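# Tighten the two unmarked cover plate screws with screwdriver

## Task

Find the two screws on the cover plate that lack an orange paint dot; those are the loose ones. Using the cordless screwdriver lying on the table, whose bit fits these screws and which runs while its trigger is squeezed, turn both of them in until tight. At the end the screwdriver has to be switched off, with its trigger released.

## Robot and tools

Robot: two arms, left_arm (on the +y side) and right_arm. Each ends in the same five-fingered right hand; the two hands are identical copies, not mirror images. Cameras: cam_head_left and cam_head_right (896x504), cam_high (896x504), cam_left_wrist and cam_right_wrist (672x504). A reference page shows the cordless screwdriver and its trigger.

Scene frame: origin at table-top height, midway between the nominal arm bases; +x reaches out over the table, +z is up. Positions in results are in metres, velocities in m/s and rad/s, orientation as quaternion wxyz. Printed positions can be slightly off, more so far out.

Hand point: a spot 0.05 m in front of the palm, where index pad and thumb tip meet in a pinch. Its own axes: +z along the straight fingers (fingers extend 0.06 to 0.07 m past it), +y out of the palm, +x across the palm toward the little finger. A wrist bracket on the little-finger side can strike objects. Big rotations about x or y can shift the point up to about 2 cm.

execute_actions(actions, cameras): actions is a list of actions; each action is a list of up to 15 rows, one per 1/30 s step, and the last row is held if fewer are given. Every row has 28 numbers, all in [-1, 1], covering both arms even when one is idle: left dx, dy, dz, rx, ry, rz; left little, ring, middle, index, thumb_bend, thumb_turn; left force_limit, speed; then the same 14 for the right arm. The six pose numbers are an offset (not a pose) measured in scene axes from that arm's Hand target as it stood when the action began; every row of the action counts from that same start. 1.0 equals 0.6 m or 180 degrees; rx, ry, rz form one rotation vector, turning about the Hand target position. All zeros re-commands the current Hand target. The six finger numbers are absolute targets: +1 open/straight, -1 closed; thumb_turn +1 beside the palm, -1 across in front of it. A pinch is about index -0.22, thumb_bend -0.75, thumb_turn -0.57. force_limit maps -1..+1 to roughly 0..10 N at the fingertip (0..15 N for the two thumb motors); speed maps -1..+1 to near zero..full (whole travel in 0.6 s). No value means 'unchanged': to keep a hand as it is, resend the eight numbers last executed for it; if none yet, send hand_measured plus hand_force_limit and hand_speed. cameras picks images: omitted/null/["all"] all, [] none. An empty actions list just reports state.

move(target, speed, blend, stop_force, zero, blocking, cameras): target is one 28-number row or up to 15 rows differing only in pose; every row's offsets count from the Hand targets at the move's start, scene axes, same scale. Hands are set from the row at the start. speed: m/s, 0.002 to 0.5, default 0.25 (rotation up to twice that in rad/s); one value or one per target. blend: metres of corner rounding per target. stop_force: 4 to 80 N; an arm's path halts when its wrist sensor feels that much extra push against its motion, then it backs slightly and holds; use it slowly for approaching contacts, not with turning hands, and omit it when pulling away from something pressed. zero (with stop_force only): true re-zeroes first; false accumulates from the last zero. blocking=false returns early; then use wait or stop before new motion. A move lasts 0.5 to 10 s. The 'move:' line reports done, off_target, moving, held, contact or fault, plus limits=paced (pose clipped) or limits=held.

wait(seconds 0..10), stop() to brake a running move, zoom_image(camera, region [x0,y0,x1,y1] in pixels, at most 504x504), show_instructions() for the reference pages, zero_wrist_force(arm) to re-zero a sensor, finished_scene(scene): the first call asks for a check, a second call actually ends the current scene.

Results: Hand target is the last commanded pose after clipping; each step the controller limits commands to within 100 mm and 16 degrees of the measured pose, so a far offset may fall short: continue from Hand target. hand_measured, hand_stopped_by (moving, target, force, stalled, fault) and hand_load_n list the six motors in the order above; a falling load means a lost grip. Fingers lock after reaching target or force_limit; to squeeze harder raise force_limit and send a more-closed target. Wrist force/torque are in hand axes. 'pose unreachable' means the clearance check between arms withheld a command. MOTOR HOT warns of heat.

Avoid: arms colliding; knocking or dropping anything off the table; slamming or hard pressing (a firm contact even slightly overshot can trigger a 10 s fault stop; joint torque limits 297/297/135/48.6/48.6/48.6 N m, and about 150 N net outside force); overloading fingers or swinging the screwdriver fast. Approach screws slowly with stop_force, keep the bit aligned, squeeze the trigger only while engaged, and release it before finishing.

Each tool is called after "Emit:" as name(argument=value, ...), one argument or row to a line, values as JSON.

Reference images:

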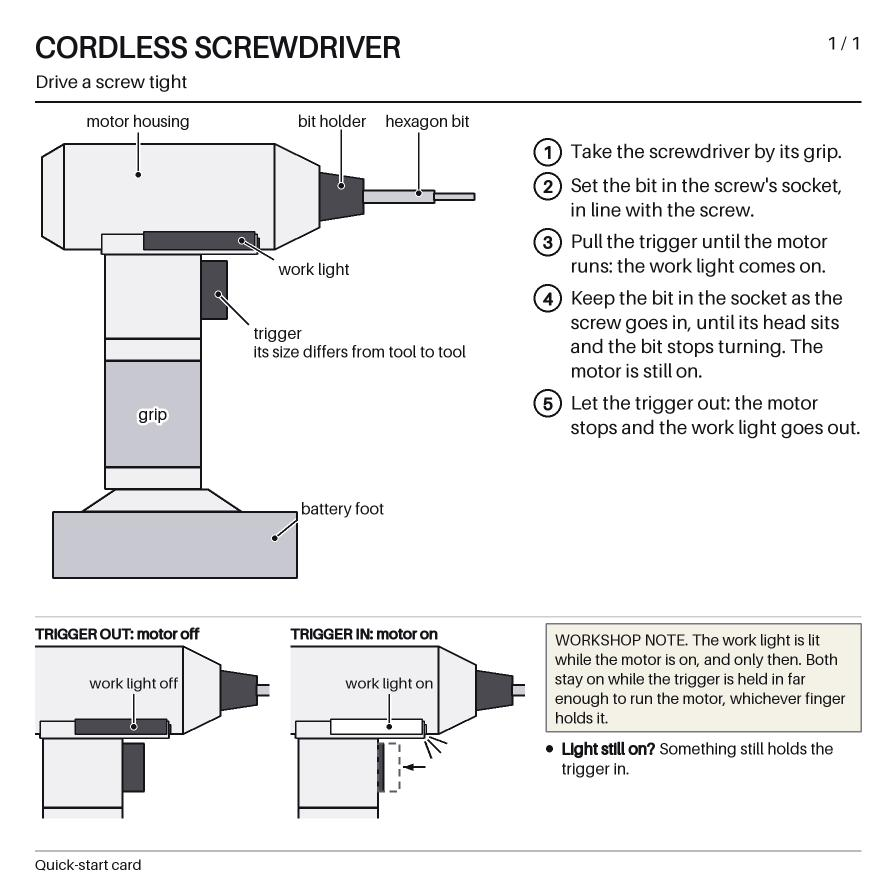

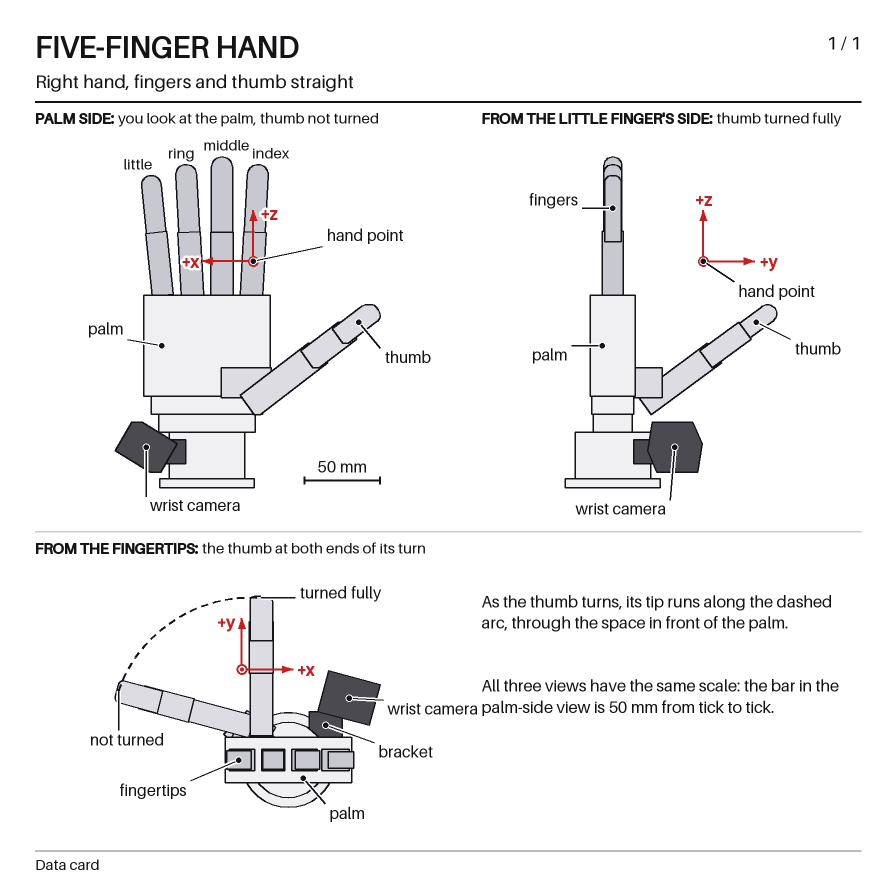

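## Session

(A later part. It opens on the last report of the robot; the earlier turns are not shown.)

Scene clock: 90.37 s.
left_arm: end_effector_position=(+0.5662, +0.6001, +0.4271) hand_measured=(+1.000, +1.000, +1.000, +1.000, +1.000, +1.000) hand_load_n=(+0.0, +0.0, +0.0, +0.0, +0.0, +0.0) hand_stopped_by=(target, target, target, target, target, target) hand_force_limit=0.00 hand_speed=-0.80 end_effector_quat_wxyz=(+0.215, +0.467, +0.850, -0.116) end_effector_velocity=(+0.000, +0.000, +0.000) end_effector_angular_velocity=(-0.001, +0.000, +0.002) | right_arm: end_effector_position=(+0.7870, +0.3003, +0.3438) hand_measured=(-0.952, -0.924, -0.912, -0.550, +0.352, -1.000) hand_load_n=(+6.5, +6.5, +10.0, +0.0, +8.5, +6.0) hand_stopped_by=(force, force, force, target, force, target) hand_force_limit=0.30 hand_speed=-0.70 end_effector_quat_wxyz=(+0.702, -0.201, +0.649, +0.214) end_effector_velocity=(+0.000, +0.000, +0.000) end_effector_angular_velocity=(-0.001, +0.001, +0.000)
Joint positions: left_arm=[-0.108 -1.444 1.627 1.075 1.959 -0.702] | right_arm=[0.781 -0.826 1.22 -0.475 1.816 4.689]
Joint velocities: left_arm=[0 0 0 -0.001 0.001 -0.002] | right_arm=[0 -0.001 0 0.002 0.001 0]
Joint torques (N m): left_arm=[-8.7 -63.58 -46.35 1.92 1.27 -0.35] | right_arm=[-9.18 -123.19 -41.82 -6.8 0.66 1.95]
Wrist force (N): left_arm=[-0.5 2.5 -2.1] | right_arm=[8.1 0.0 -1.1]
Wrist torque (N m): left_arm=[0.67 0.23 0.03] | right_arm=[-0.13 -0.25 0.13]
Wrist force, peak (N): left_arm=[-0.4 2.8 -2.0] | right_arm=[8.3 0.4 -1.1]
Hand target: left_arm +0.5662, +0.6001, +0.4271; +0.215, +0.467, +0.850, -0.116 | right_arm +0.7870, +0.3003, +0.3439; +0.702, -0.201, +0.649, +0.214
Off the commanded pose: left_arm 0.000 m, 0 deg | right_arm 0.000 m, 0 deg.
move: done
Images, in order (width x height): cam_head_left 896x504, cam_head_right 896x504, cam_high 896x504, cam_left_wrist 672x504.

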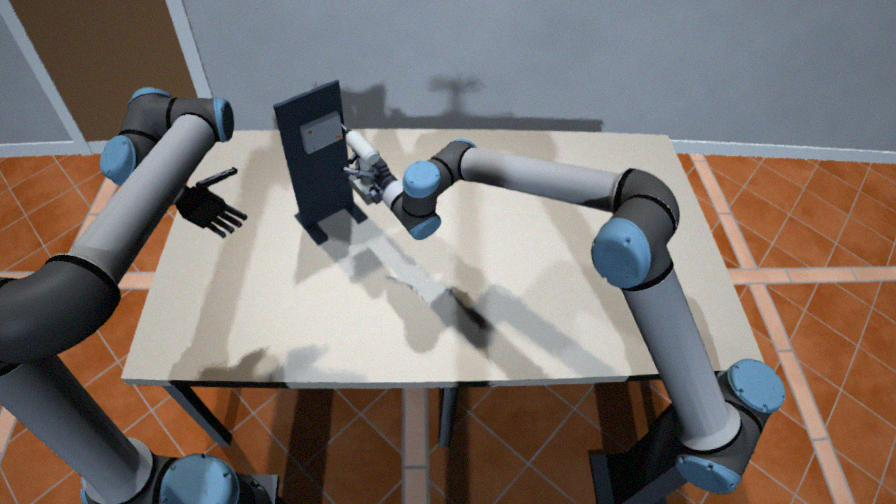

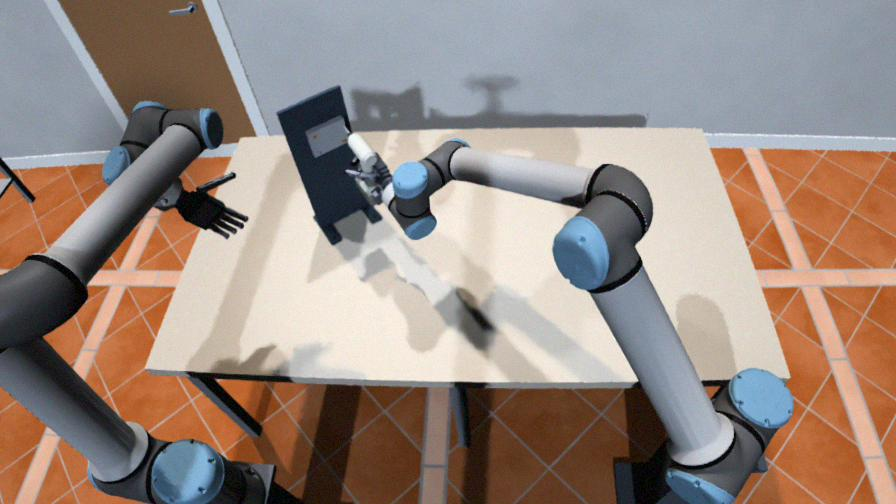

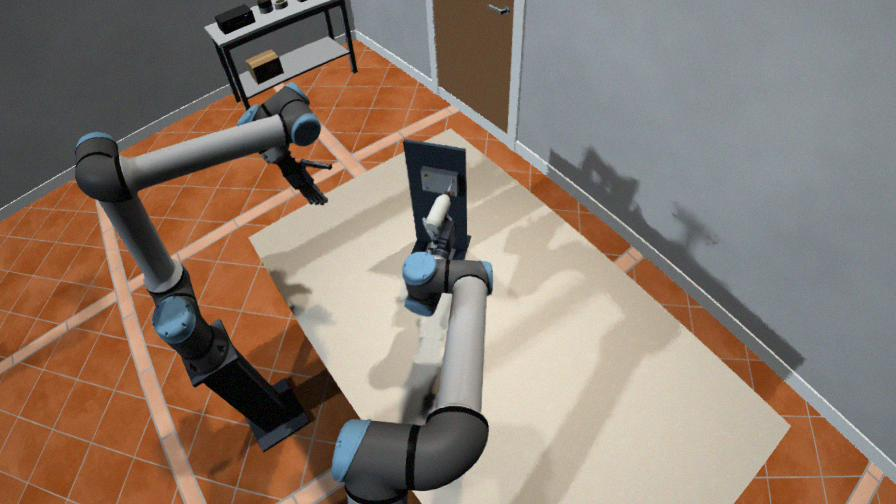

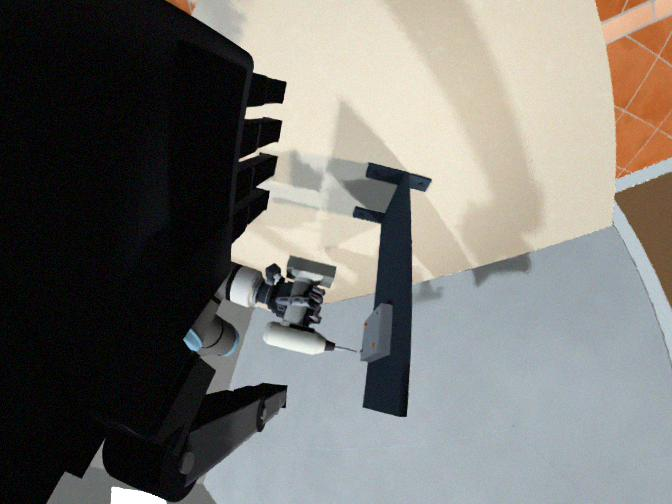

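Emit:
move(
  target=[0,0,0,0,0,0,1,1,1,1,1,1,0,-0.8,0.0161,0.0119,0,0,0,0,-1,-0.96,-0.96,-0.55,-0.86,-1,0.3,-0.7],
  speed=0.008,
  stop_force=4,
  cameras=["cam_left_wrist", "cam_high"],
)

Emit:
zoom_image(
  camera="cam_left_wrist",
  region=[340, 335, 380, 365],
)

Emit:
zoom_image(
  camera="cam_high",
  region=[435, 165, 465, 195],
)

Scene clock: 92.00 s.
left_arm: end_effector_position=(+0.5662, +0.6001, +0.4271) hand_measured=(+1.000, +1.000, +1.000, +1.000, +1.000, +1.000) hand_load_n=(+0.0, +0.0, -0.5, +0.0, +0.0, +0.0) hand_stopped_by=(target, target, target, target, target, target) hand_force_limit=0.00 hand_speed=-0.80 end_effector_quat_wxyz=(+0.215, +0.467, +0.850, -0.116) end_effector_velocity=(+0.000, +0.000, +0.000) end_effector_angular_velocity=(+0.000, +0.001, +0.002) | right_arm: end_effector_position=(+0.7905, +0.3028, +0.3439) hand_measured=(-0.952, -0.924, -0.912, -0.550, +0.352, -1.000) hand_load_n=(+7.0, +6.5, +9.5, +0.0, +8.5, +5.5) hand_stopped_by=(force, force, force, target, force, target) hand_force_limit=0.30 hand_speed=-0.70 end_effector_quat_wxyz=(+0.702, -0.201, +0.649, +0.214) end_effector_velocity=(+0.000, +0.000, +0.000) end_effector_angular_velocity=(+0.000, +0.000, +0.000)
Joint positions: left_arm=[-0.108 -1.444 1.627 1.075 1.959 -0.702] | right_arm=[0.78 -0.82 1.208 -0.47 1.815 4.689]
Joint velocities: left_arm=[0 0 0 0 0 -0.002] | right_arm=[0 0 0 0.001 0 0]
Joint torques (N m): left_arm=[-10.19 -57.44 -49.67 1.87 1.07 -1.37] | right_arm=[4.87 -124.3 -41.66 -6.82 1.28 1.43]
Wrist force (N): left_arm=[-0.3 2.4 -1.5] | right_arm=[8.4 0.1 -2.3]
Wrist torque (N m): left_arm=[0.63 0.19 0.03] | right_arm=[-0.06 -0.29 0.15]
Wrist force, peak (N): left_arm=[-0.8 2.5 -2.1] | right_arm=[10.2 -0.6 -12.5]
Hand target: left_arm +0.5662, +0.6001, +0.4271; +0.215, +0.467, +0.850, -0.116 | right_arm +0.7905, +0.3028, +0.3439; +0.702, -0.201, +0.649, +0.214
Off the commanded pose: left_arm 0.000 m, 0 deg | right_arm 0.008 m, 0 deg.
move: contact (right_arm)
Images, in order (width x height): cam_high 896x504, cam_left_wrist 672x504.

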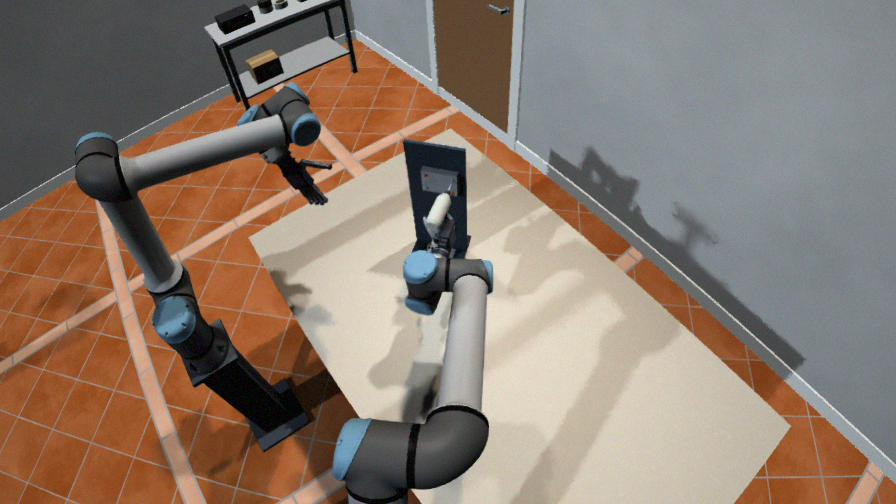

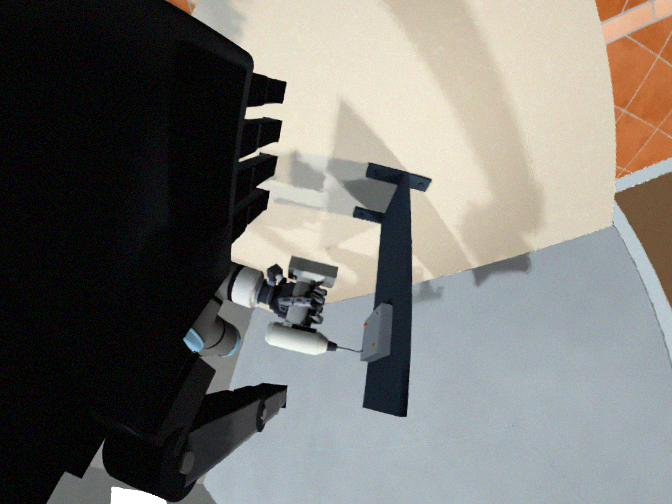

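Scaled by 12.600 from the camera's 672x504 image, which has a finer 960x720 frame.

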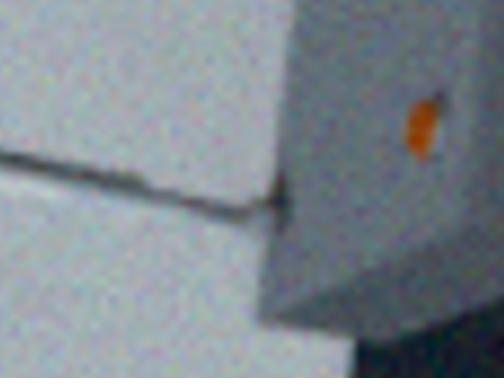

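Scaled by 16.800.

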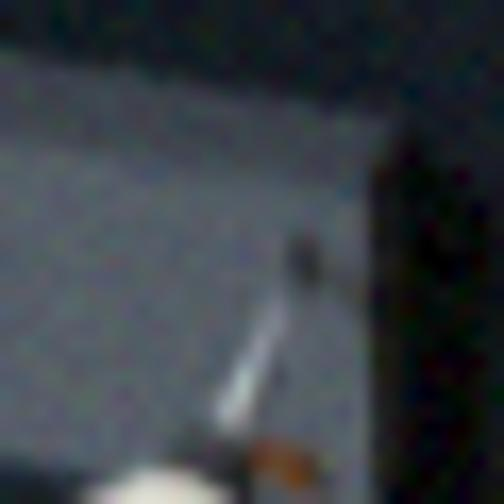

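Emit:
execute_actions(
  actions=[
    [[0,0,0,0,0,0,1,1,1,1,1,1,0,-0.8,0,0,0,0,0,0,-1,-0.96,-0.96,-0.96,-0.86,-1,0.3,-0.5]],
  ],
  cameras=["cam_left_wrist"],
)

Emit:
move(
  target=[0,0,0,0,0,0,1,1,1,1,1,1,0,-0.8,0.0094,0.0069,0,0,0,0,-1,-0.96,-0.96,-0.96,-0.86,-1,0.3,-0.5],
  speed=0.006,
  stop_force=6,
  cameras=["cam_left_wrist", "cam_high"],
)

Emit:
zoom_image(
  camera="cam_left_wrist",
  region=[340, 335, 380, 365],
)

Emit:
zoom_image(
  camera="cam_left_wrist",
  region=[240, 220, 410, 390],
)

Scene clock: 93.03 s.
left_arm: end_effector_position=(+0.5662, +0.6001, +0.4271) hand_measured=(+1.000, +1.000, +1.000, +1.000, +1.000, +1.000) hand_load_n=(+0.0, +0.0, +0.0, +0.0, -0.5, +0.0) hand_stopped_by=(target, target, target, target, target, target) hand_force_limit=0.00 hand_speed=-0.80 end_effector_quat_wxyz=(+0.215, +0.467, +0.850, -0.116) end_effector_velocity=(+0.000, +0.000, +0.000) end_effector_angular_velocity=(+0.000, +0.000, -0.001) | right_arm: end_effector_position=(+0.7905, +0.3028, +0.3439) hand_measured=(-0.952, -0.924, -0.912, -0.878, +0.352, -1.000) hand_load_n=(+6.5, +6.5, +10.0, +7.0, +8.5, +6.0) hand_stopped_by=(force, force, force, force, force, target) hand_force_limit=0.30 hand_speed=-0.50 end_effector_quat_wxyz=(+0.702, -0.201, +0.649, +0.214) end_effector_velocity=(+0.000, +0.001, -0.002) end_effector_angular_velocity=(-0.002, +0.001, +0.001)
Joint positions: left_arm=[-0.108 -1.444 1.627 1.075 1.959 -0.702] | right_arm=[0.78 -0.82 1.208 -0.47 1.815 4.689]
Joint velocities: left_arm=[0 0.001 0 0 0.001 0.002] | right_arm=[0.001 0.002 0 0 0 0]
Joint torques (N m): left_arm=[-8.41 -60.94 -49 1.84 1.26 -2.29] | right_arm=[12.63 -124.06 -44.11 -6.17 1.33 0.54]
Wrist force (N): left_arm=[-0.5 2.3 -1.8] | right_arm=[8.1 0.3 -1.2]
Wrist torque (N m): left_arm=[0.62 0.23 0.02] | right_arm=[-0.08 -0.25 0.13]
Wrist force, peak (N): left_arm=[-0.3 2.6 -2.3] | right_arm=[8.5 0.2 -2.2]
Hand target: left_arm +0.5662, +0.6001, +0.4271; +0.215, +0.467, +0.850, -0.116 | right_arm +0.7905, +0.3028, +0.3439; +0.702, -0.201, +0.649, +0.214
Off the commanded pose: left_arm 0.000 m, 0 deg | right_arm 0.000 m, 0 deg.
Images, in order (width x height): cam_left_wrist 672x504.

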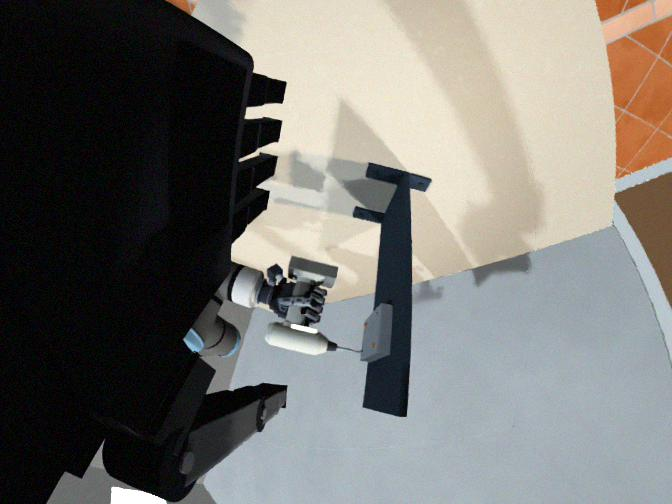

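Scene clock: 94.97 s.
left_arm: end_effector_position=(+0.5662, +0.6001, +0.4271) hand_measured=(+1.000, +1.000, +1.000, +1.000, +1.000, +1.000) hand_load_n=(+0.0, +0.0, +0.0, +0.0, +0.0, +0.0) hand_stopped_by=(target, target, target, target, target, target) hand_force_limit=0.00 hand_speed=-0.80 end_effector_quat_wxyz=(+0.215, +0.467, +0.850, -0.116) end_effector_velocity=(+0.000, +0.000, -0.001) end_effector_angular_velocity=(+0.000, +0.002, +0.001) | right_arm: end_effector_position=(+0.7956, +0.3065, +0.3439) hand_measured=(-0.952, -0.924, -0.912, -0.878, +0.352, -1.000) hand_load_n=(+6.0, +6.0, +9.5, +7.0, +9.0, +5.5) hand_stopped_by=(force, force, force, force, force, target) hand_force_limit=0.30 hand_speed=-0.50 end_effector_quat_wxyz=(+0.702, -0.201, +0.649, +0.214) end_effector_velocity=(+0.000, +0.000, -0.002) end_effector_angular_velocity=(-0.002, +0.001, +0.000)
Joint positions: left_arm=[-0.108 -1.444 1.627 1.075 1.959 -0.702] | right_arm=[0.779 -0.81 1.191 -0.462 1.813 4.689]
Joint velocities: left_arm=[0.001 0.001 0 0 0 -0.001] | right_arm=[0 0.002 0 0 0 0]
Joint torques (N m): left_arm=[-7.49 -57.06 -49.15 2.1 1.61 -1.65] | right_arm=[-1.12 -125.12 -41.61 -6.84 1.19 1.92]
Wrist force (N): left_arm=[-0.3 2.6 -1.9] | right_arm=[8.3 0.4 -1.5]
Wrist torque (N m): left_arm=[0.67 0.19 0.05] | right_arm=[-0.05 -0.25 0.14]
Wrist force, peak (N): left_arm=[-0.8 2.6 -2.2] | right_arm=[11.2 -0.3 -12.9]
Hand target: left_arm +0.5662, +0.6001, +0.4271; +0.215, +0.467, +0.850, -0.116 | right_arm +0.7956, +0.3066, +0.3439; +0.702, -0.201, +0.649, +0.214
Off the commanded pose: left_arm 0.000 m, 0 deg | right_arm 0.001 m, 0 deg.
move: contact (right_arm)
Images, in order (width x height): cam_high 896x504, cam_left_wrist 672x504.

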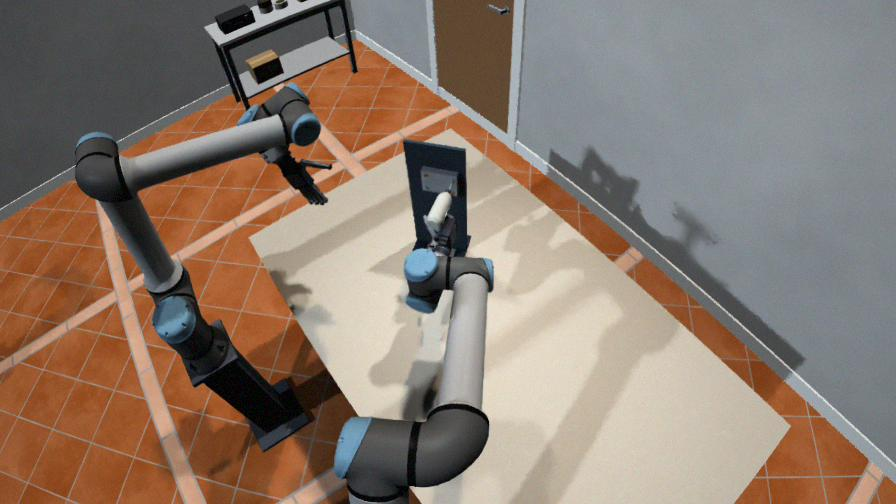

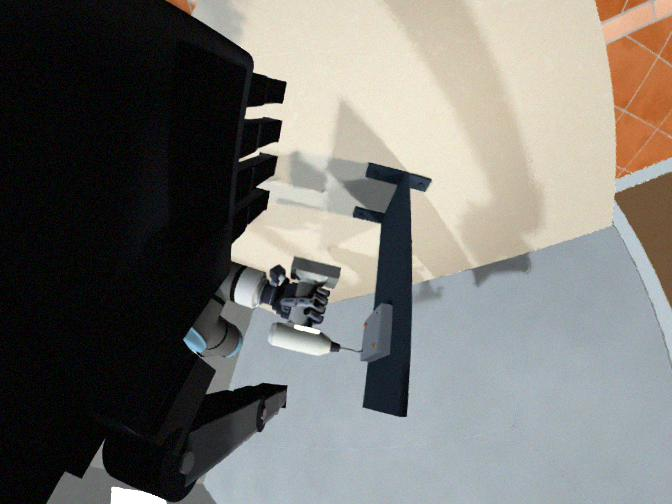

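Scaled by 12.600 from the camera's 672x504 image, which has a finer 960x720 frame.

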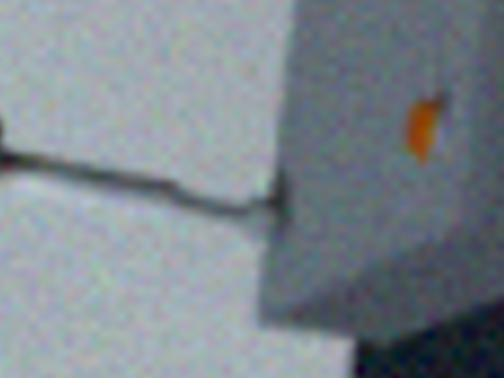

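Scaled by 2.965 from the camera's 672x504 image, which has a finer 960x720 frame.

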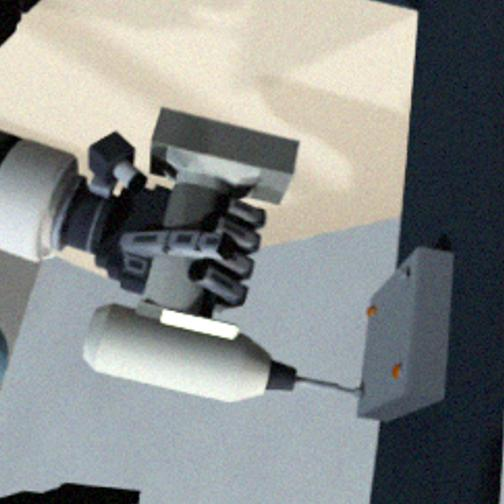

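Emit:
move(
  target=[0,0,0,0,0,0,1,1,1,1,1,1,0,-0.8,0.0134,0.0099,0,0,0,0,-1,-0.96,-0.96,-0.96,-0.86,-1,0.3,-0.5],
  speed=0.004,
  stop_force=6,
  cameras=["cam_left_wrist"],
)

Emit:
zoom_image(
  camera="cam_left_wrist",
  region=[340, 335, 380, 365],
)

Scene clock: 95.93 s.
left_arm: end_effector_position=(+0.5662, +0.6001, +0.4271) hand_measured=(+1.000, +1.000, +1.000, +1.000, +1.000, +1.000) hand_load_n=(+0.0, +0.0, +0.0, +0.0, +0.0, +0.0) hand_stopped_by=(target, target, target, target, target, target) hand_force_limit=0.00 hand_speed=-0.80 end_effector_quat_wxyz=(+0.215, +0.467, +0.850, -0.116) end_effector_velocity=(+0.000, +0.000, +0.000) end_effector_angular_velocity=(-0.001, +0.000, +0.001) | right_arm: end_effector_position=(+0.7957, +0.3067, +0.3439) hand_measured=(-0.952, -0.924, -0.912, -0.878, +0.352, -1.000) hand_load_n=(+6.0, +6.0, +9.0, +6.5, +9.5, +5.5) hand_stopped_by=(force, force, force, force, force, target) hand_force_limit=0.30 hand_speed=-0.50 end_effector_quat_wxyz=(+0.702, -0.200, +0.648, +0.214) end_effector_velocity=(+0.000, +0.000, +0.000) end_effector_angular_velocity=(+0.000, +0.000, +0.000)
Joint positions: left_arm=[-0.108 -1.444 1.627 1.075 1.959 -0.702] | right_arm=[0.779 -0.81 1.191 -0.462 1.813 4.689]
Joint velocities: left_arm=[0 0.001 0 -0.001 0.001 -0.001] | right_arm=[0 0 0 0 0 0]
Joint torques (N m): left_arm=[-6.73 -58.71 -50.25 2.36 0.99 -2.14] | right_arm=[-3.21 -125.29 -42.84 -7.16 0.26 2.01]
Wrist force (N): left_arm=[-0.3 2.5 -1.8] | right_arm=[8.9 0.0 -3.7]
Wrist torque (N m): left_arm=[0.65 0.20 0.03] | right_arm=[-0.01 -0.25 0.15]
Wrist force, peak (N): left_arm=[-0.7 2.9 -1.9] | right_arm=[11.5 -0.4 -14.1]
Hand target: left_arm +0.5662, +0.6001, +0.4271; +0.215, +0.467, +0.850, -0.116 | right_arm +0.7957, +0.3067, +0.3439; +0.702, -0.200, +0.648, +0.214
Off the commanded pose: left_arm 0.000 m, 0 deg | right_arm 0.010 m, 0 deg.
move: contact (right_arm)
Images, in order (width x height): cam_left_wrist 672x504.

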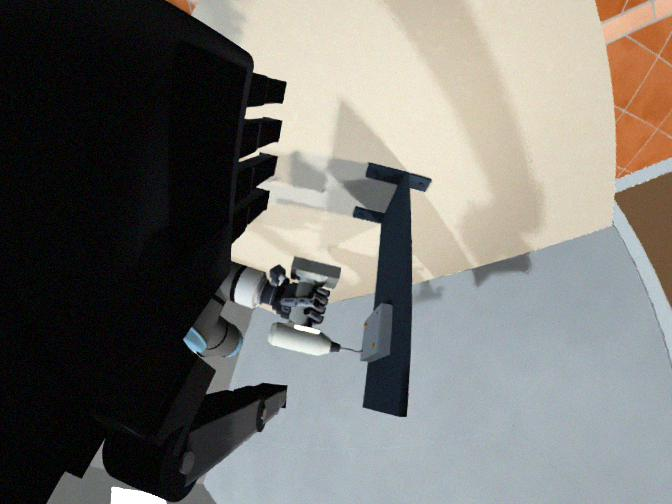

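Scaled by 12.600 from the camera's 672x504 image, which has a finer 960x720 frame.

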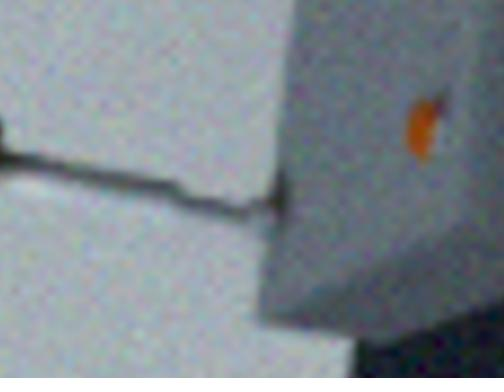

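Emit:
wait(
  seconds=1.5,
  cameras=["cam_left_wrist"],
)

Emit:
zoom_image(
  camera="cam_left_wrist",
  region=[340, 335, 380, 365],
)

Scene clock: 97.63 s.
left_arm: end_effector_position=(+0.5662, +0.6001, +0.4271) hand_measured=(+1.000, +1.000, +1.000, +1.000, +1.000, +1.000) hand_load_n=(+0.0, +0.0, +0.0, +0.0, +0.0, +0.0) hand_stopped_by=(target, target, target, target, target, target) hand_force_limit=0.00 hand_speed=-0.80 end_effector_quat_wxyz=(+0.215, +0.467, +0.850, -0.116) end_effector_velocity=(+0.000, +0.000, +0.000) end_effector_angular_velocity=(+0.000, +0.000, -0.001) | right_arm: end_effector_position=(+0.7957, +0.3067, +0.3439) hand_measured=(-0.952, -0.924, -0.912, -0.878, +0.352, -1.000) hand_load_n=(+6.0, +6.0, +9.0, +6.5, +9.5, +5.0) hand_stopped_by=(force, force, force, force, force, target) hand_force_limit=0.30 hand_speed=-0.50 end_effector_quat_wxyz=(+0.702, -0.200, +0.648, +0.214) end_effector_velocity=(+0.000, +0.000, +0.000) end_effector_angular_velocity=(+0.000, +0.000, +0.000)
Joint positions: left_arm=[-0.108 -1.444 1.627 1.075 1.959 -0.702] | right_arm=[0.779 -0.81 1.191 -0.462 1.813 4.689]
Joint velocities: left_arm=[0 0 0 0 0 0.001] | right_arm=[0 0 0 0.001 0 0]
Joint torques (N m): left_arm=[-6.38 -57.51 -47.53 2.38 1.46 -1.81] | right_arm=[-3.85 -124.3 -43.86 -5.16 0.15 2.15]
Wrist force (N): left_arm=[-0.3 2.5 -1.7] | right_arm=[8.5 0.2 -2.8]
Wrist torque (N m): left_arm=[0.65 0.19 0.03] | right_arm=[-0.02 -0.23 0.14]
Wrist force, peak (N): left_arm=[-0.5 3.0 -1.8] | right_arm=[9.4 0.3 -2.9]
Hand target: left_arm +0.5662, +0.6001, +0.4271; +0.215, +0.467, +0.850, -0.116 | right_arm +0.7957, +0.3067, +0.3439; +0.702, -0.200, +0.648, +0.214
Off the commanded pose: left_arm 0.000 m, 0 deg | right_arm 0.010 m, 0 deg.
wait: 1.50 s; at rest from the start
Images, in order (width x height): cam_left_wrist 672x504.

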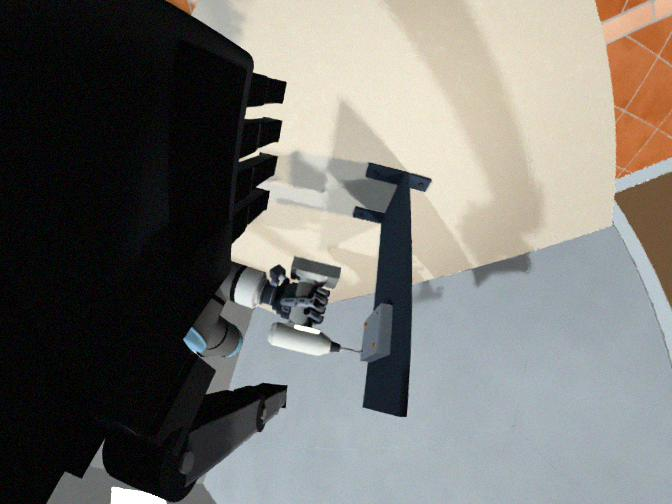

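Scaled by 12.600 from the camera's 672x504 image, which has a finer 960x720 frame.

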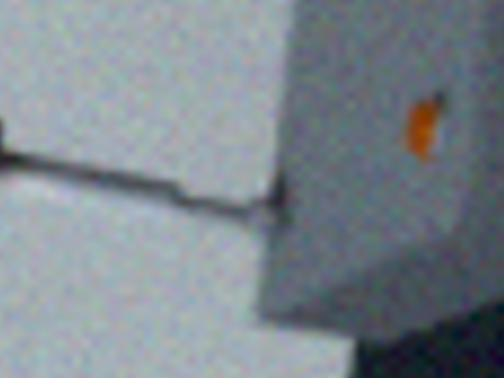

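Emit:
move(
  target=[0,0,0,0,0,0,1,1,1,1,1,1,0,-0.8,0.0134,0.0099,0,0,0,0,-1,-0.96,-0.96,-0.96,-0.86,-1,0.3,-0.5],
  speed=0.004,
  stop_force=14,
  cameras=["cam_left_wrist"],
)

Emit:
zoom_image(
  camera="cam_left_wrist",
  region=[340, 335, 380, 365],
)

Scene clock: 98.70 s.
left_arm: end_effector_position=(+0.5662, +0.6001, +0.4271) hand_measured=(+1.000, +1.000, +1.000, +1.000, +1.000, +1.000) hand_load_n=(+0.0, +0.0, +0.0, +0.0, +0.0, +0.0) hand_stopped_by=(target, target, target, target, target, target) hand_force_limit=0.00 hand_speed=-0.80 end_effector_quat_wxyz=(+0.215, +0.467, +0.850, -0.116) end_effector_velocity=(+0.000, +0.000, +0.000) end_effector_angular_velocity=(+0.000, -0.001, -0.001) | right_arm: end_effector_position=(+0.7959, +0.3069, +0.3439) hand_measured=(-0.952, -0.924, -0.912, -0.878, +0.352, -1.000) hand_load_n=(+6.5, +6.0, +8.5, +6.5, +10.0, +4.5) hand_stopped_by=(force, force, force, force, force, target) hand_force_limit=0.30 hand_speed=-0.50 end_effector_quat_wxyz=(+0.702, -0.201, +0.648, +0.214) end_effector_velocity=(+0.000, +0.000, +0.000) end_effector_angular_velocity=(+0.000, +0.000, +0.000)
Joint positions: left_arm=[-0.108 -1.444 1.627 1.075 1.959 -0.702] | right_arm=[0.779 -0.809 1.19 -0.462 1.813 4.689]
Joint velocities: left_arm=[0 0 0 0 0 0.001] | right_arm=[0 0 0 0 0 0]
Joint torques (N m): left_arm=[-6.55 -57.88 -47.64 2.6 1.06 -1.84] | right_arm=[-5.18 -126.12 -45.37 -7.95 0.75 2]
Wrist force (N): left_arm=[-0.5 2.1 -2.1] | right_arm=[10.3 -0.1 -7.7]
Wrist torque (N m): left_arm=[0.60 0.23 0.01] | right_arm=[0.20 -0.33 0.23]
Wrist force, peak (N): left_arm=[-0.3 2.8 -1.9] | right_arm=[12.6 -1.1 -19.5]
Hand target: left_arm +0.5662, +0.6001, +0.4271; +0.215, +0.467, +0.850, -0.116 | right_arm +0.7959, +0.3069, +0.3439; +0.702, -0.201, +0.649, +0.214
Off the commanded pose: left_arm 0.000 m, 0 deg | right_arm 0.010 m, 0 deg.
move: contact (right_arm)
Images, in order (width x height): cam_left_wrist 672x504.

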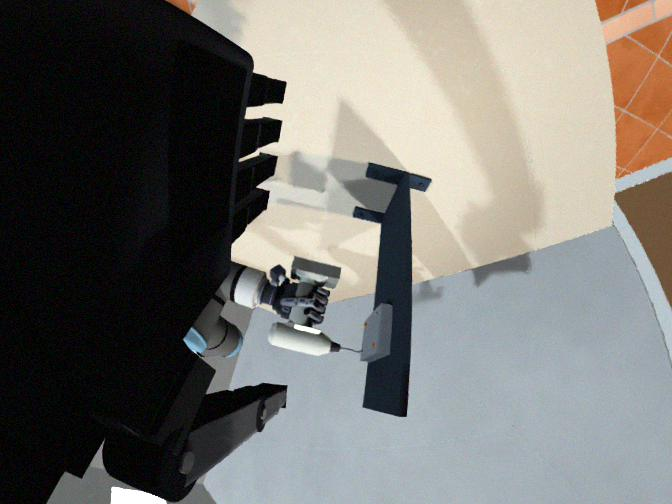

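Scaled by 12.600 from the camera's 672x504 image, which has a finer 960x720 frame.

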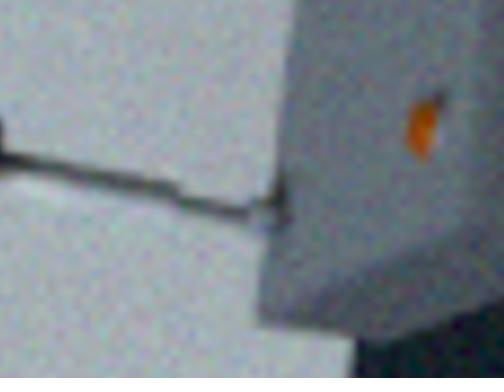

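Emit:
zoom_image(
  camera="cam_left_wrist",
  region=[350, 342, 370, 360],
)

Emit:
zoom_image(
  camera="cam_left_wrist",
  region=[340, 300, 400, 360],
)

Scaled by 25.200 from the camera's 672x504 image, which has a finer 960x720 frame.

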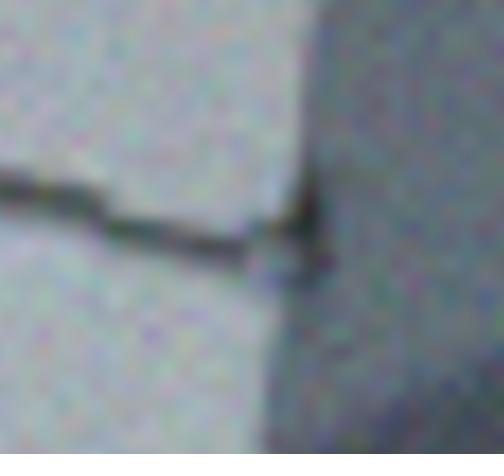

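Scaled by 8.400 from the camera's 672x504 image, which has a finer 960x720 frame.

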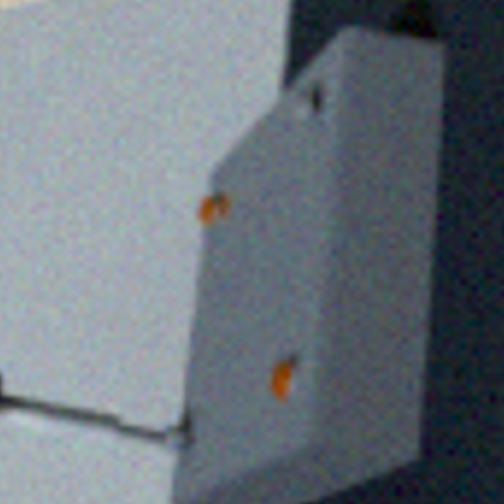

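Emit:
execute_actions(
  actions=[
    [[0,0,0,0,0,0,1,1,1,1,1,1,0,-0.8,0,0,0,0,0,0,-1,-0.96,-0.96,-0.55,-0.86,-1,0.3,-0.5]],
  ],
  cameras=[],
)

Emit:
move(
  target=[0,0,0,0,0,0,1,1,1,1,1,1,0,-0.8,-0.0268,-0.0198,0,0,0,0,-1,-0.96,-0.96,-0.55,-0.86,-1,0.3,-0.5],
  speed=0.05,
)

Emit:
zoom_image(
  camera="cam_left_wrist",
  region=[340, 335, 380, 365],
)

Emit:
zoom_image(
  camera="cam_right_wrist",
  region=[200, 0, 600, 300],
)

Scene clock: 100.60 s.
left_arm: end_effector_position=(+0.5662, +0.6001, +0.4271) hand_measured=(+1.000, +1.000, +1.000, +1.000, +1.000, +1.000) hand_load_n=(+0.0, +0.0, +0.0, +0.0, +0.0, +0.0) hand_stopped_by=(target, target, target, target, target, target) hand_force_limit=0.00 hand_speed=-0.80 end_effector_quat_wxyz=(+0.215, +0.467, +0.850, -0.116) end_effector_velocity=(+0.000, +0.000, +0.000) end_effector_angular_velocity=(-0.001, +0.001, +0.001) | right_arm: end_effector_position=(+0.7959, +0.3069, +0.3439) hand_measured=(-0.952, -0.924, -0.912, -0.550, +0.352, -1.000) hand_load_n=(+6.0, +6.0, +8.5, +0.0, +10.0, +4.5) hand_stopped_by=(force, force, force, target, force, target) hand_force_limit=0.30 hand_speed=-0.50 end_effector_quat_wxyz=(+0.702, -0.201, +0.648, +0.214) end_effector_velocity=(+0.000, +0.000, +0.002) end_effector_angular_velocity=(+0.001, -0.001, +0.000)
Joint positions: left_arm=[-0.108 -1.444 1.627 1.075 1.959 -0.702] | right_arm=[0.779 -0.809 1.19 -0.462 1.813 4.689]
Joint velocities: left_arm=[0 0.001 0 0 0 -0.001] | right_arm=[0 -0.002 0 0.001 0 0]
Joint torques (N m): left_arm=[-2.24 -55.11 -47.73 3.21 0.99 -2.08] | right_arm=[8.98 -125.06 -47.15 -4.83 1.11 1.32]
Wrist force (N): left_arm=[-0.7 2.6 -1.7] | right_arm=[9.4 -0.9 -8.3]
Wrist torque (N m): left_arm=[0.67 0.25 0.02] | right_arm=[0.23 -0.44 0.22]
Wrist force, peak (N): left_arm=[0.0 2.6 -2.0] | right_arm=[10.1 -0.2 -8.2]
Hand target: left_arm +0.5662, +0.6001, +0.4271; +0.215, +0.467, +0.850, -0.116 | right_arm +0.7959, +0.3069, +0.3439; +0.702, -0.201, +0.649, +0.214
Off the commanded pose: left_arm 0.000 m, 0 deg | right_arm 0.000 m, 0 deg.
No camera images: "cameras" was empty.

Scene clock: 101.37 s.
left_arm: end_effector_position=(+0.5662, +0.6001, +0.4271) hand_measured=(+1.000, +1.000, +1.000, +1.000, +1.000, +1.000) hand_load_n=(+0.0, +0.0, +0.0, +0.0, +0.0, +0.0) hand_stopped_by=(target, target, target, target, target, target) hand_force_limit=0.00 hand_speed=-0.80 end_effector_quat_wxyz=(+0.215, +0.467, +0.850, -0.116) end_effector_velocity=(+0.000, +0.000, +0.000) end_effector_angular_velocity=(+0.001, +0.000, +0.000) | right_arm: end_effector_position=(+0.7797, +0.2950, +0.3440) hand_measured=(-0.952, -0.924, -0.912, -0.550, +0.352, -1.000) hand_load_n=(+5.5, +6.5, +10.5, +0.0, +8.0, +6.5) hand_stopped_by=(force, force, force, target, force, target) hand_force_limit=0.30 hand_speed=-0.50 end_effector_quat_wxyz=(+0.702, -0.200, +0.648, +0.214) end_effector_velocity=(+0.001, +0.001, +0.000) end_effector_angular_velocity=(-0.001, +0.000, +0.000)
Joint positions: left_arm=[-0.108 -1.444 1.627 1.075 1.959 -0.702] | right_arm=[0.783 -0.84 1.244 -0.486 1.818 4.689]
Joint velocities: left_arm=[0 0 0 0 0 0.001] | right_arm=[0 0.001 -0.003 0.003 0 0]
Joint torques (N m): left_arm=[-4.13 -57.66 -47.66 3.49 0.78 -2.17] | right_arm=[-1.04 -102.48 -51.34 -1.15 0.27 -2.16]
Wrist force (N): left_arm=[-0.3 2.4 -1.9] | right_arm=[8.3 0.4 -1.4]
Wrist torque (N m): left_arm=[0.63 0.20 0.03] | right_arm=[-0.05 -0.27 0.14]
Wrist force, peak (N): left_arm=[-1.0 2.5 -2.3] | right_arm=[9.3 -0.7 -8.4]
Hand target: left_arm +0.5662, +0.6001, +0.4271; +0.215, +0.467, +0.850, -0.116 | right_arm +0.7798, +0.2950, +0.3439; +0.702, -0.201, +0.648, +0.214
Off the commanded pose: left_arm 0.000 m, 0 deg | right_arm 0.000 m, 0 deg.
move: done

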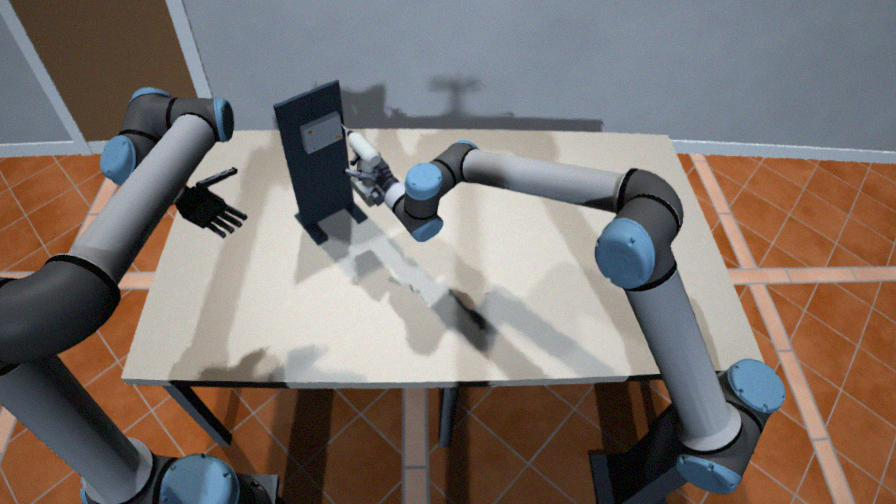

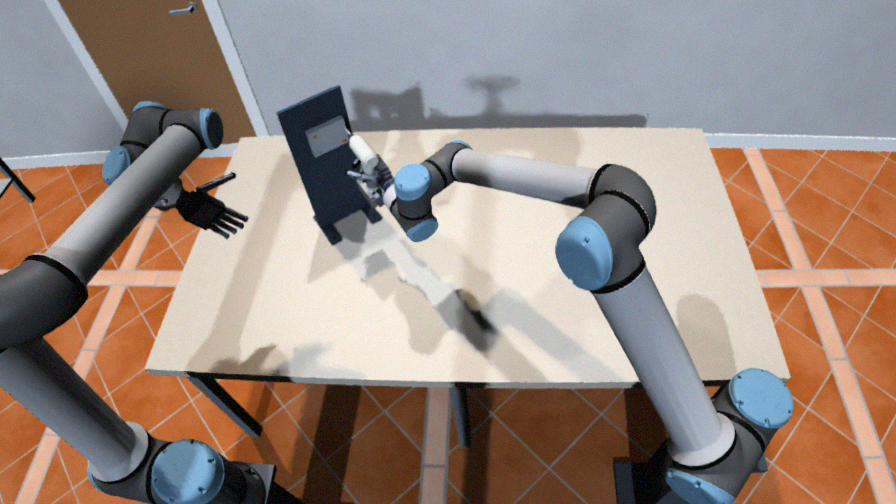

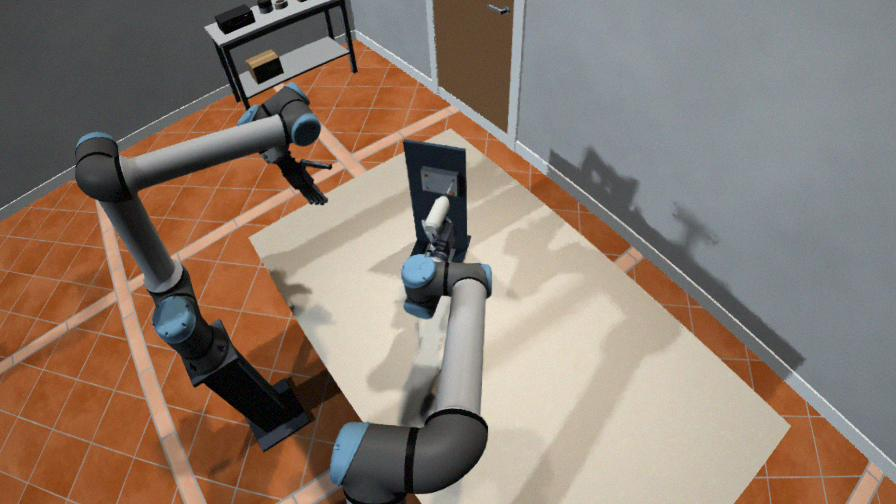

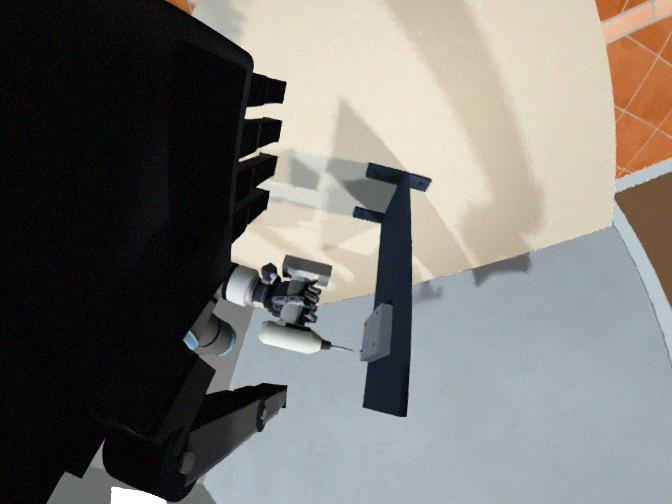

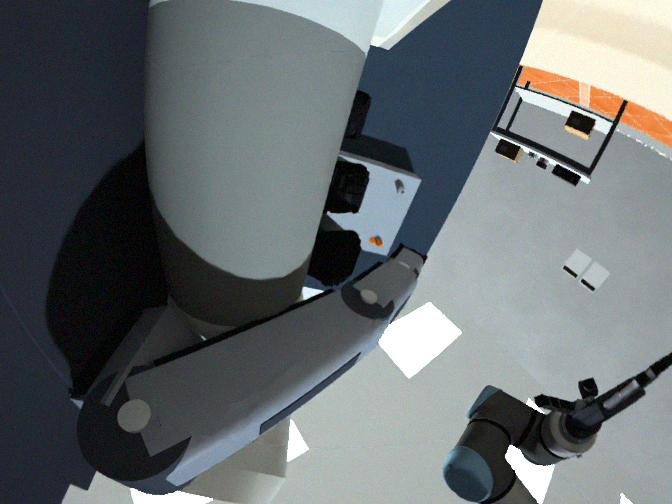

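Scaled by 12.600 from the camera's 672x504 image, which has a finer 960x720 frame.

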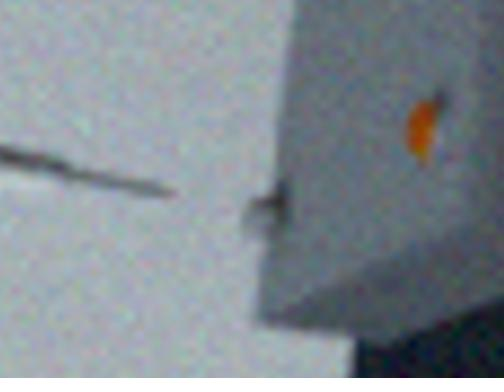

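Scaled by 1.260 from the camera's 672x504 image, which has a finer 960x720 frame.

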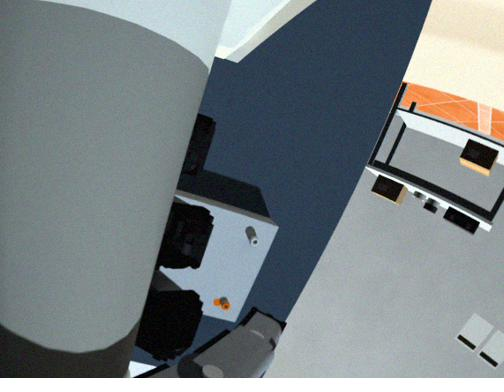

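Emit:
zoom_image(
  camera="cam_high",
  region=[435, 170, 463, 198],
)

Emit:
zoom_image(
  camera="cam_head_right",
  region=[330, 110, 370, 150],
)

Emit:
zoom_image(
  camera="cam_head_left",
  region=[325, 105, 365, 145],
)

Scaled by 18.000.

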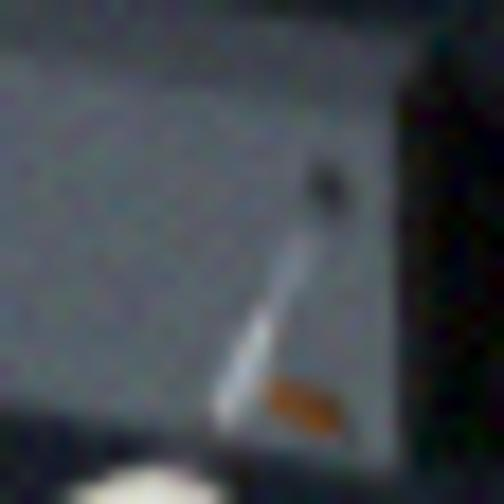

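Scaled by 12.600.

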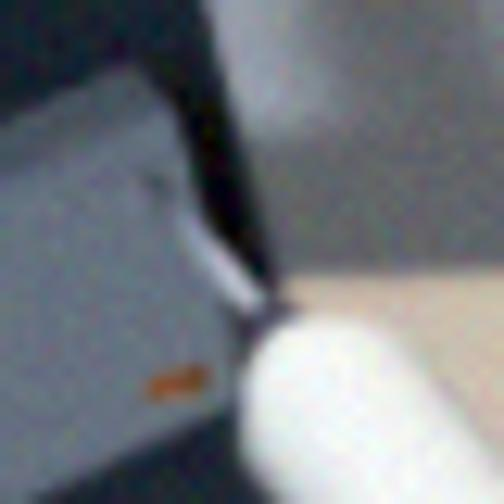

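Scaled by 12.600.

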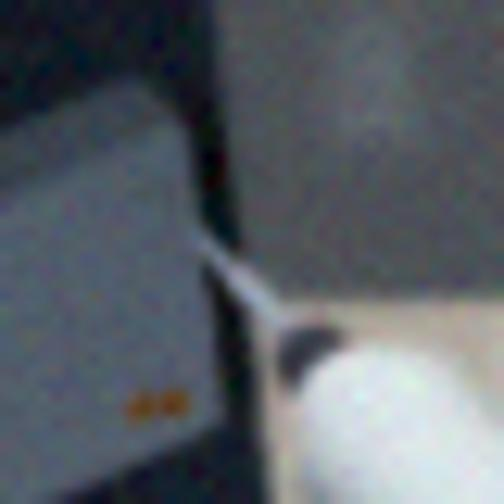

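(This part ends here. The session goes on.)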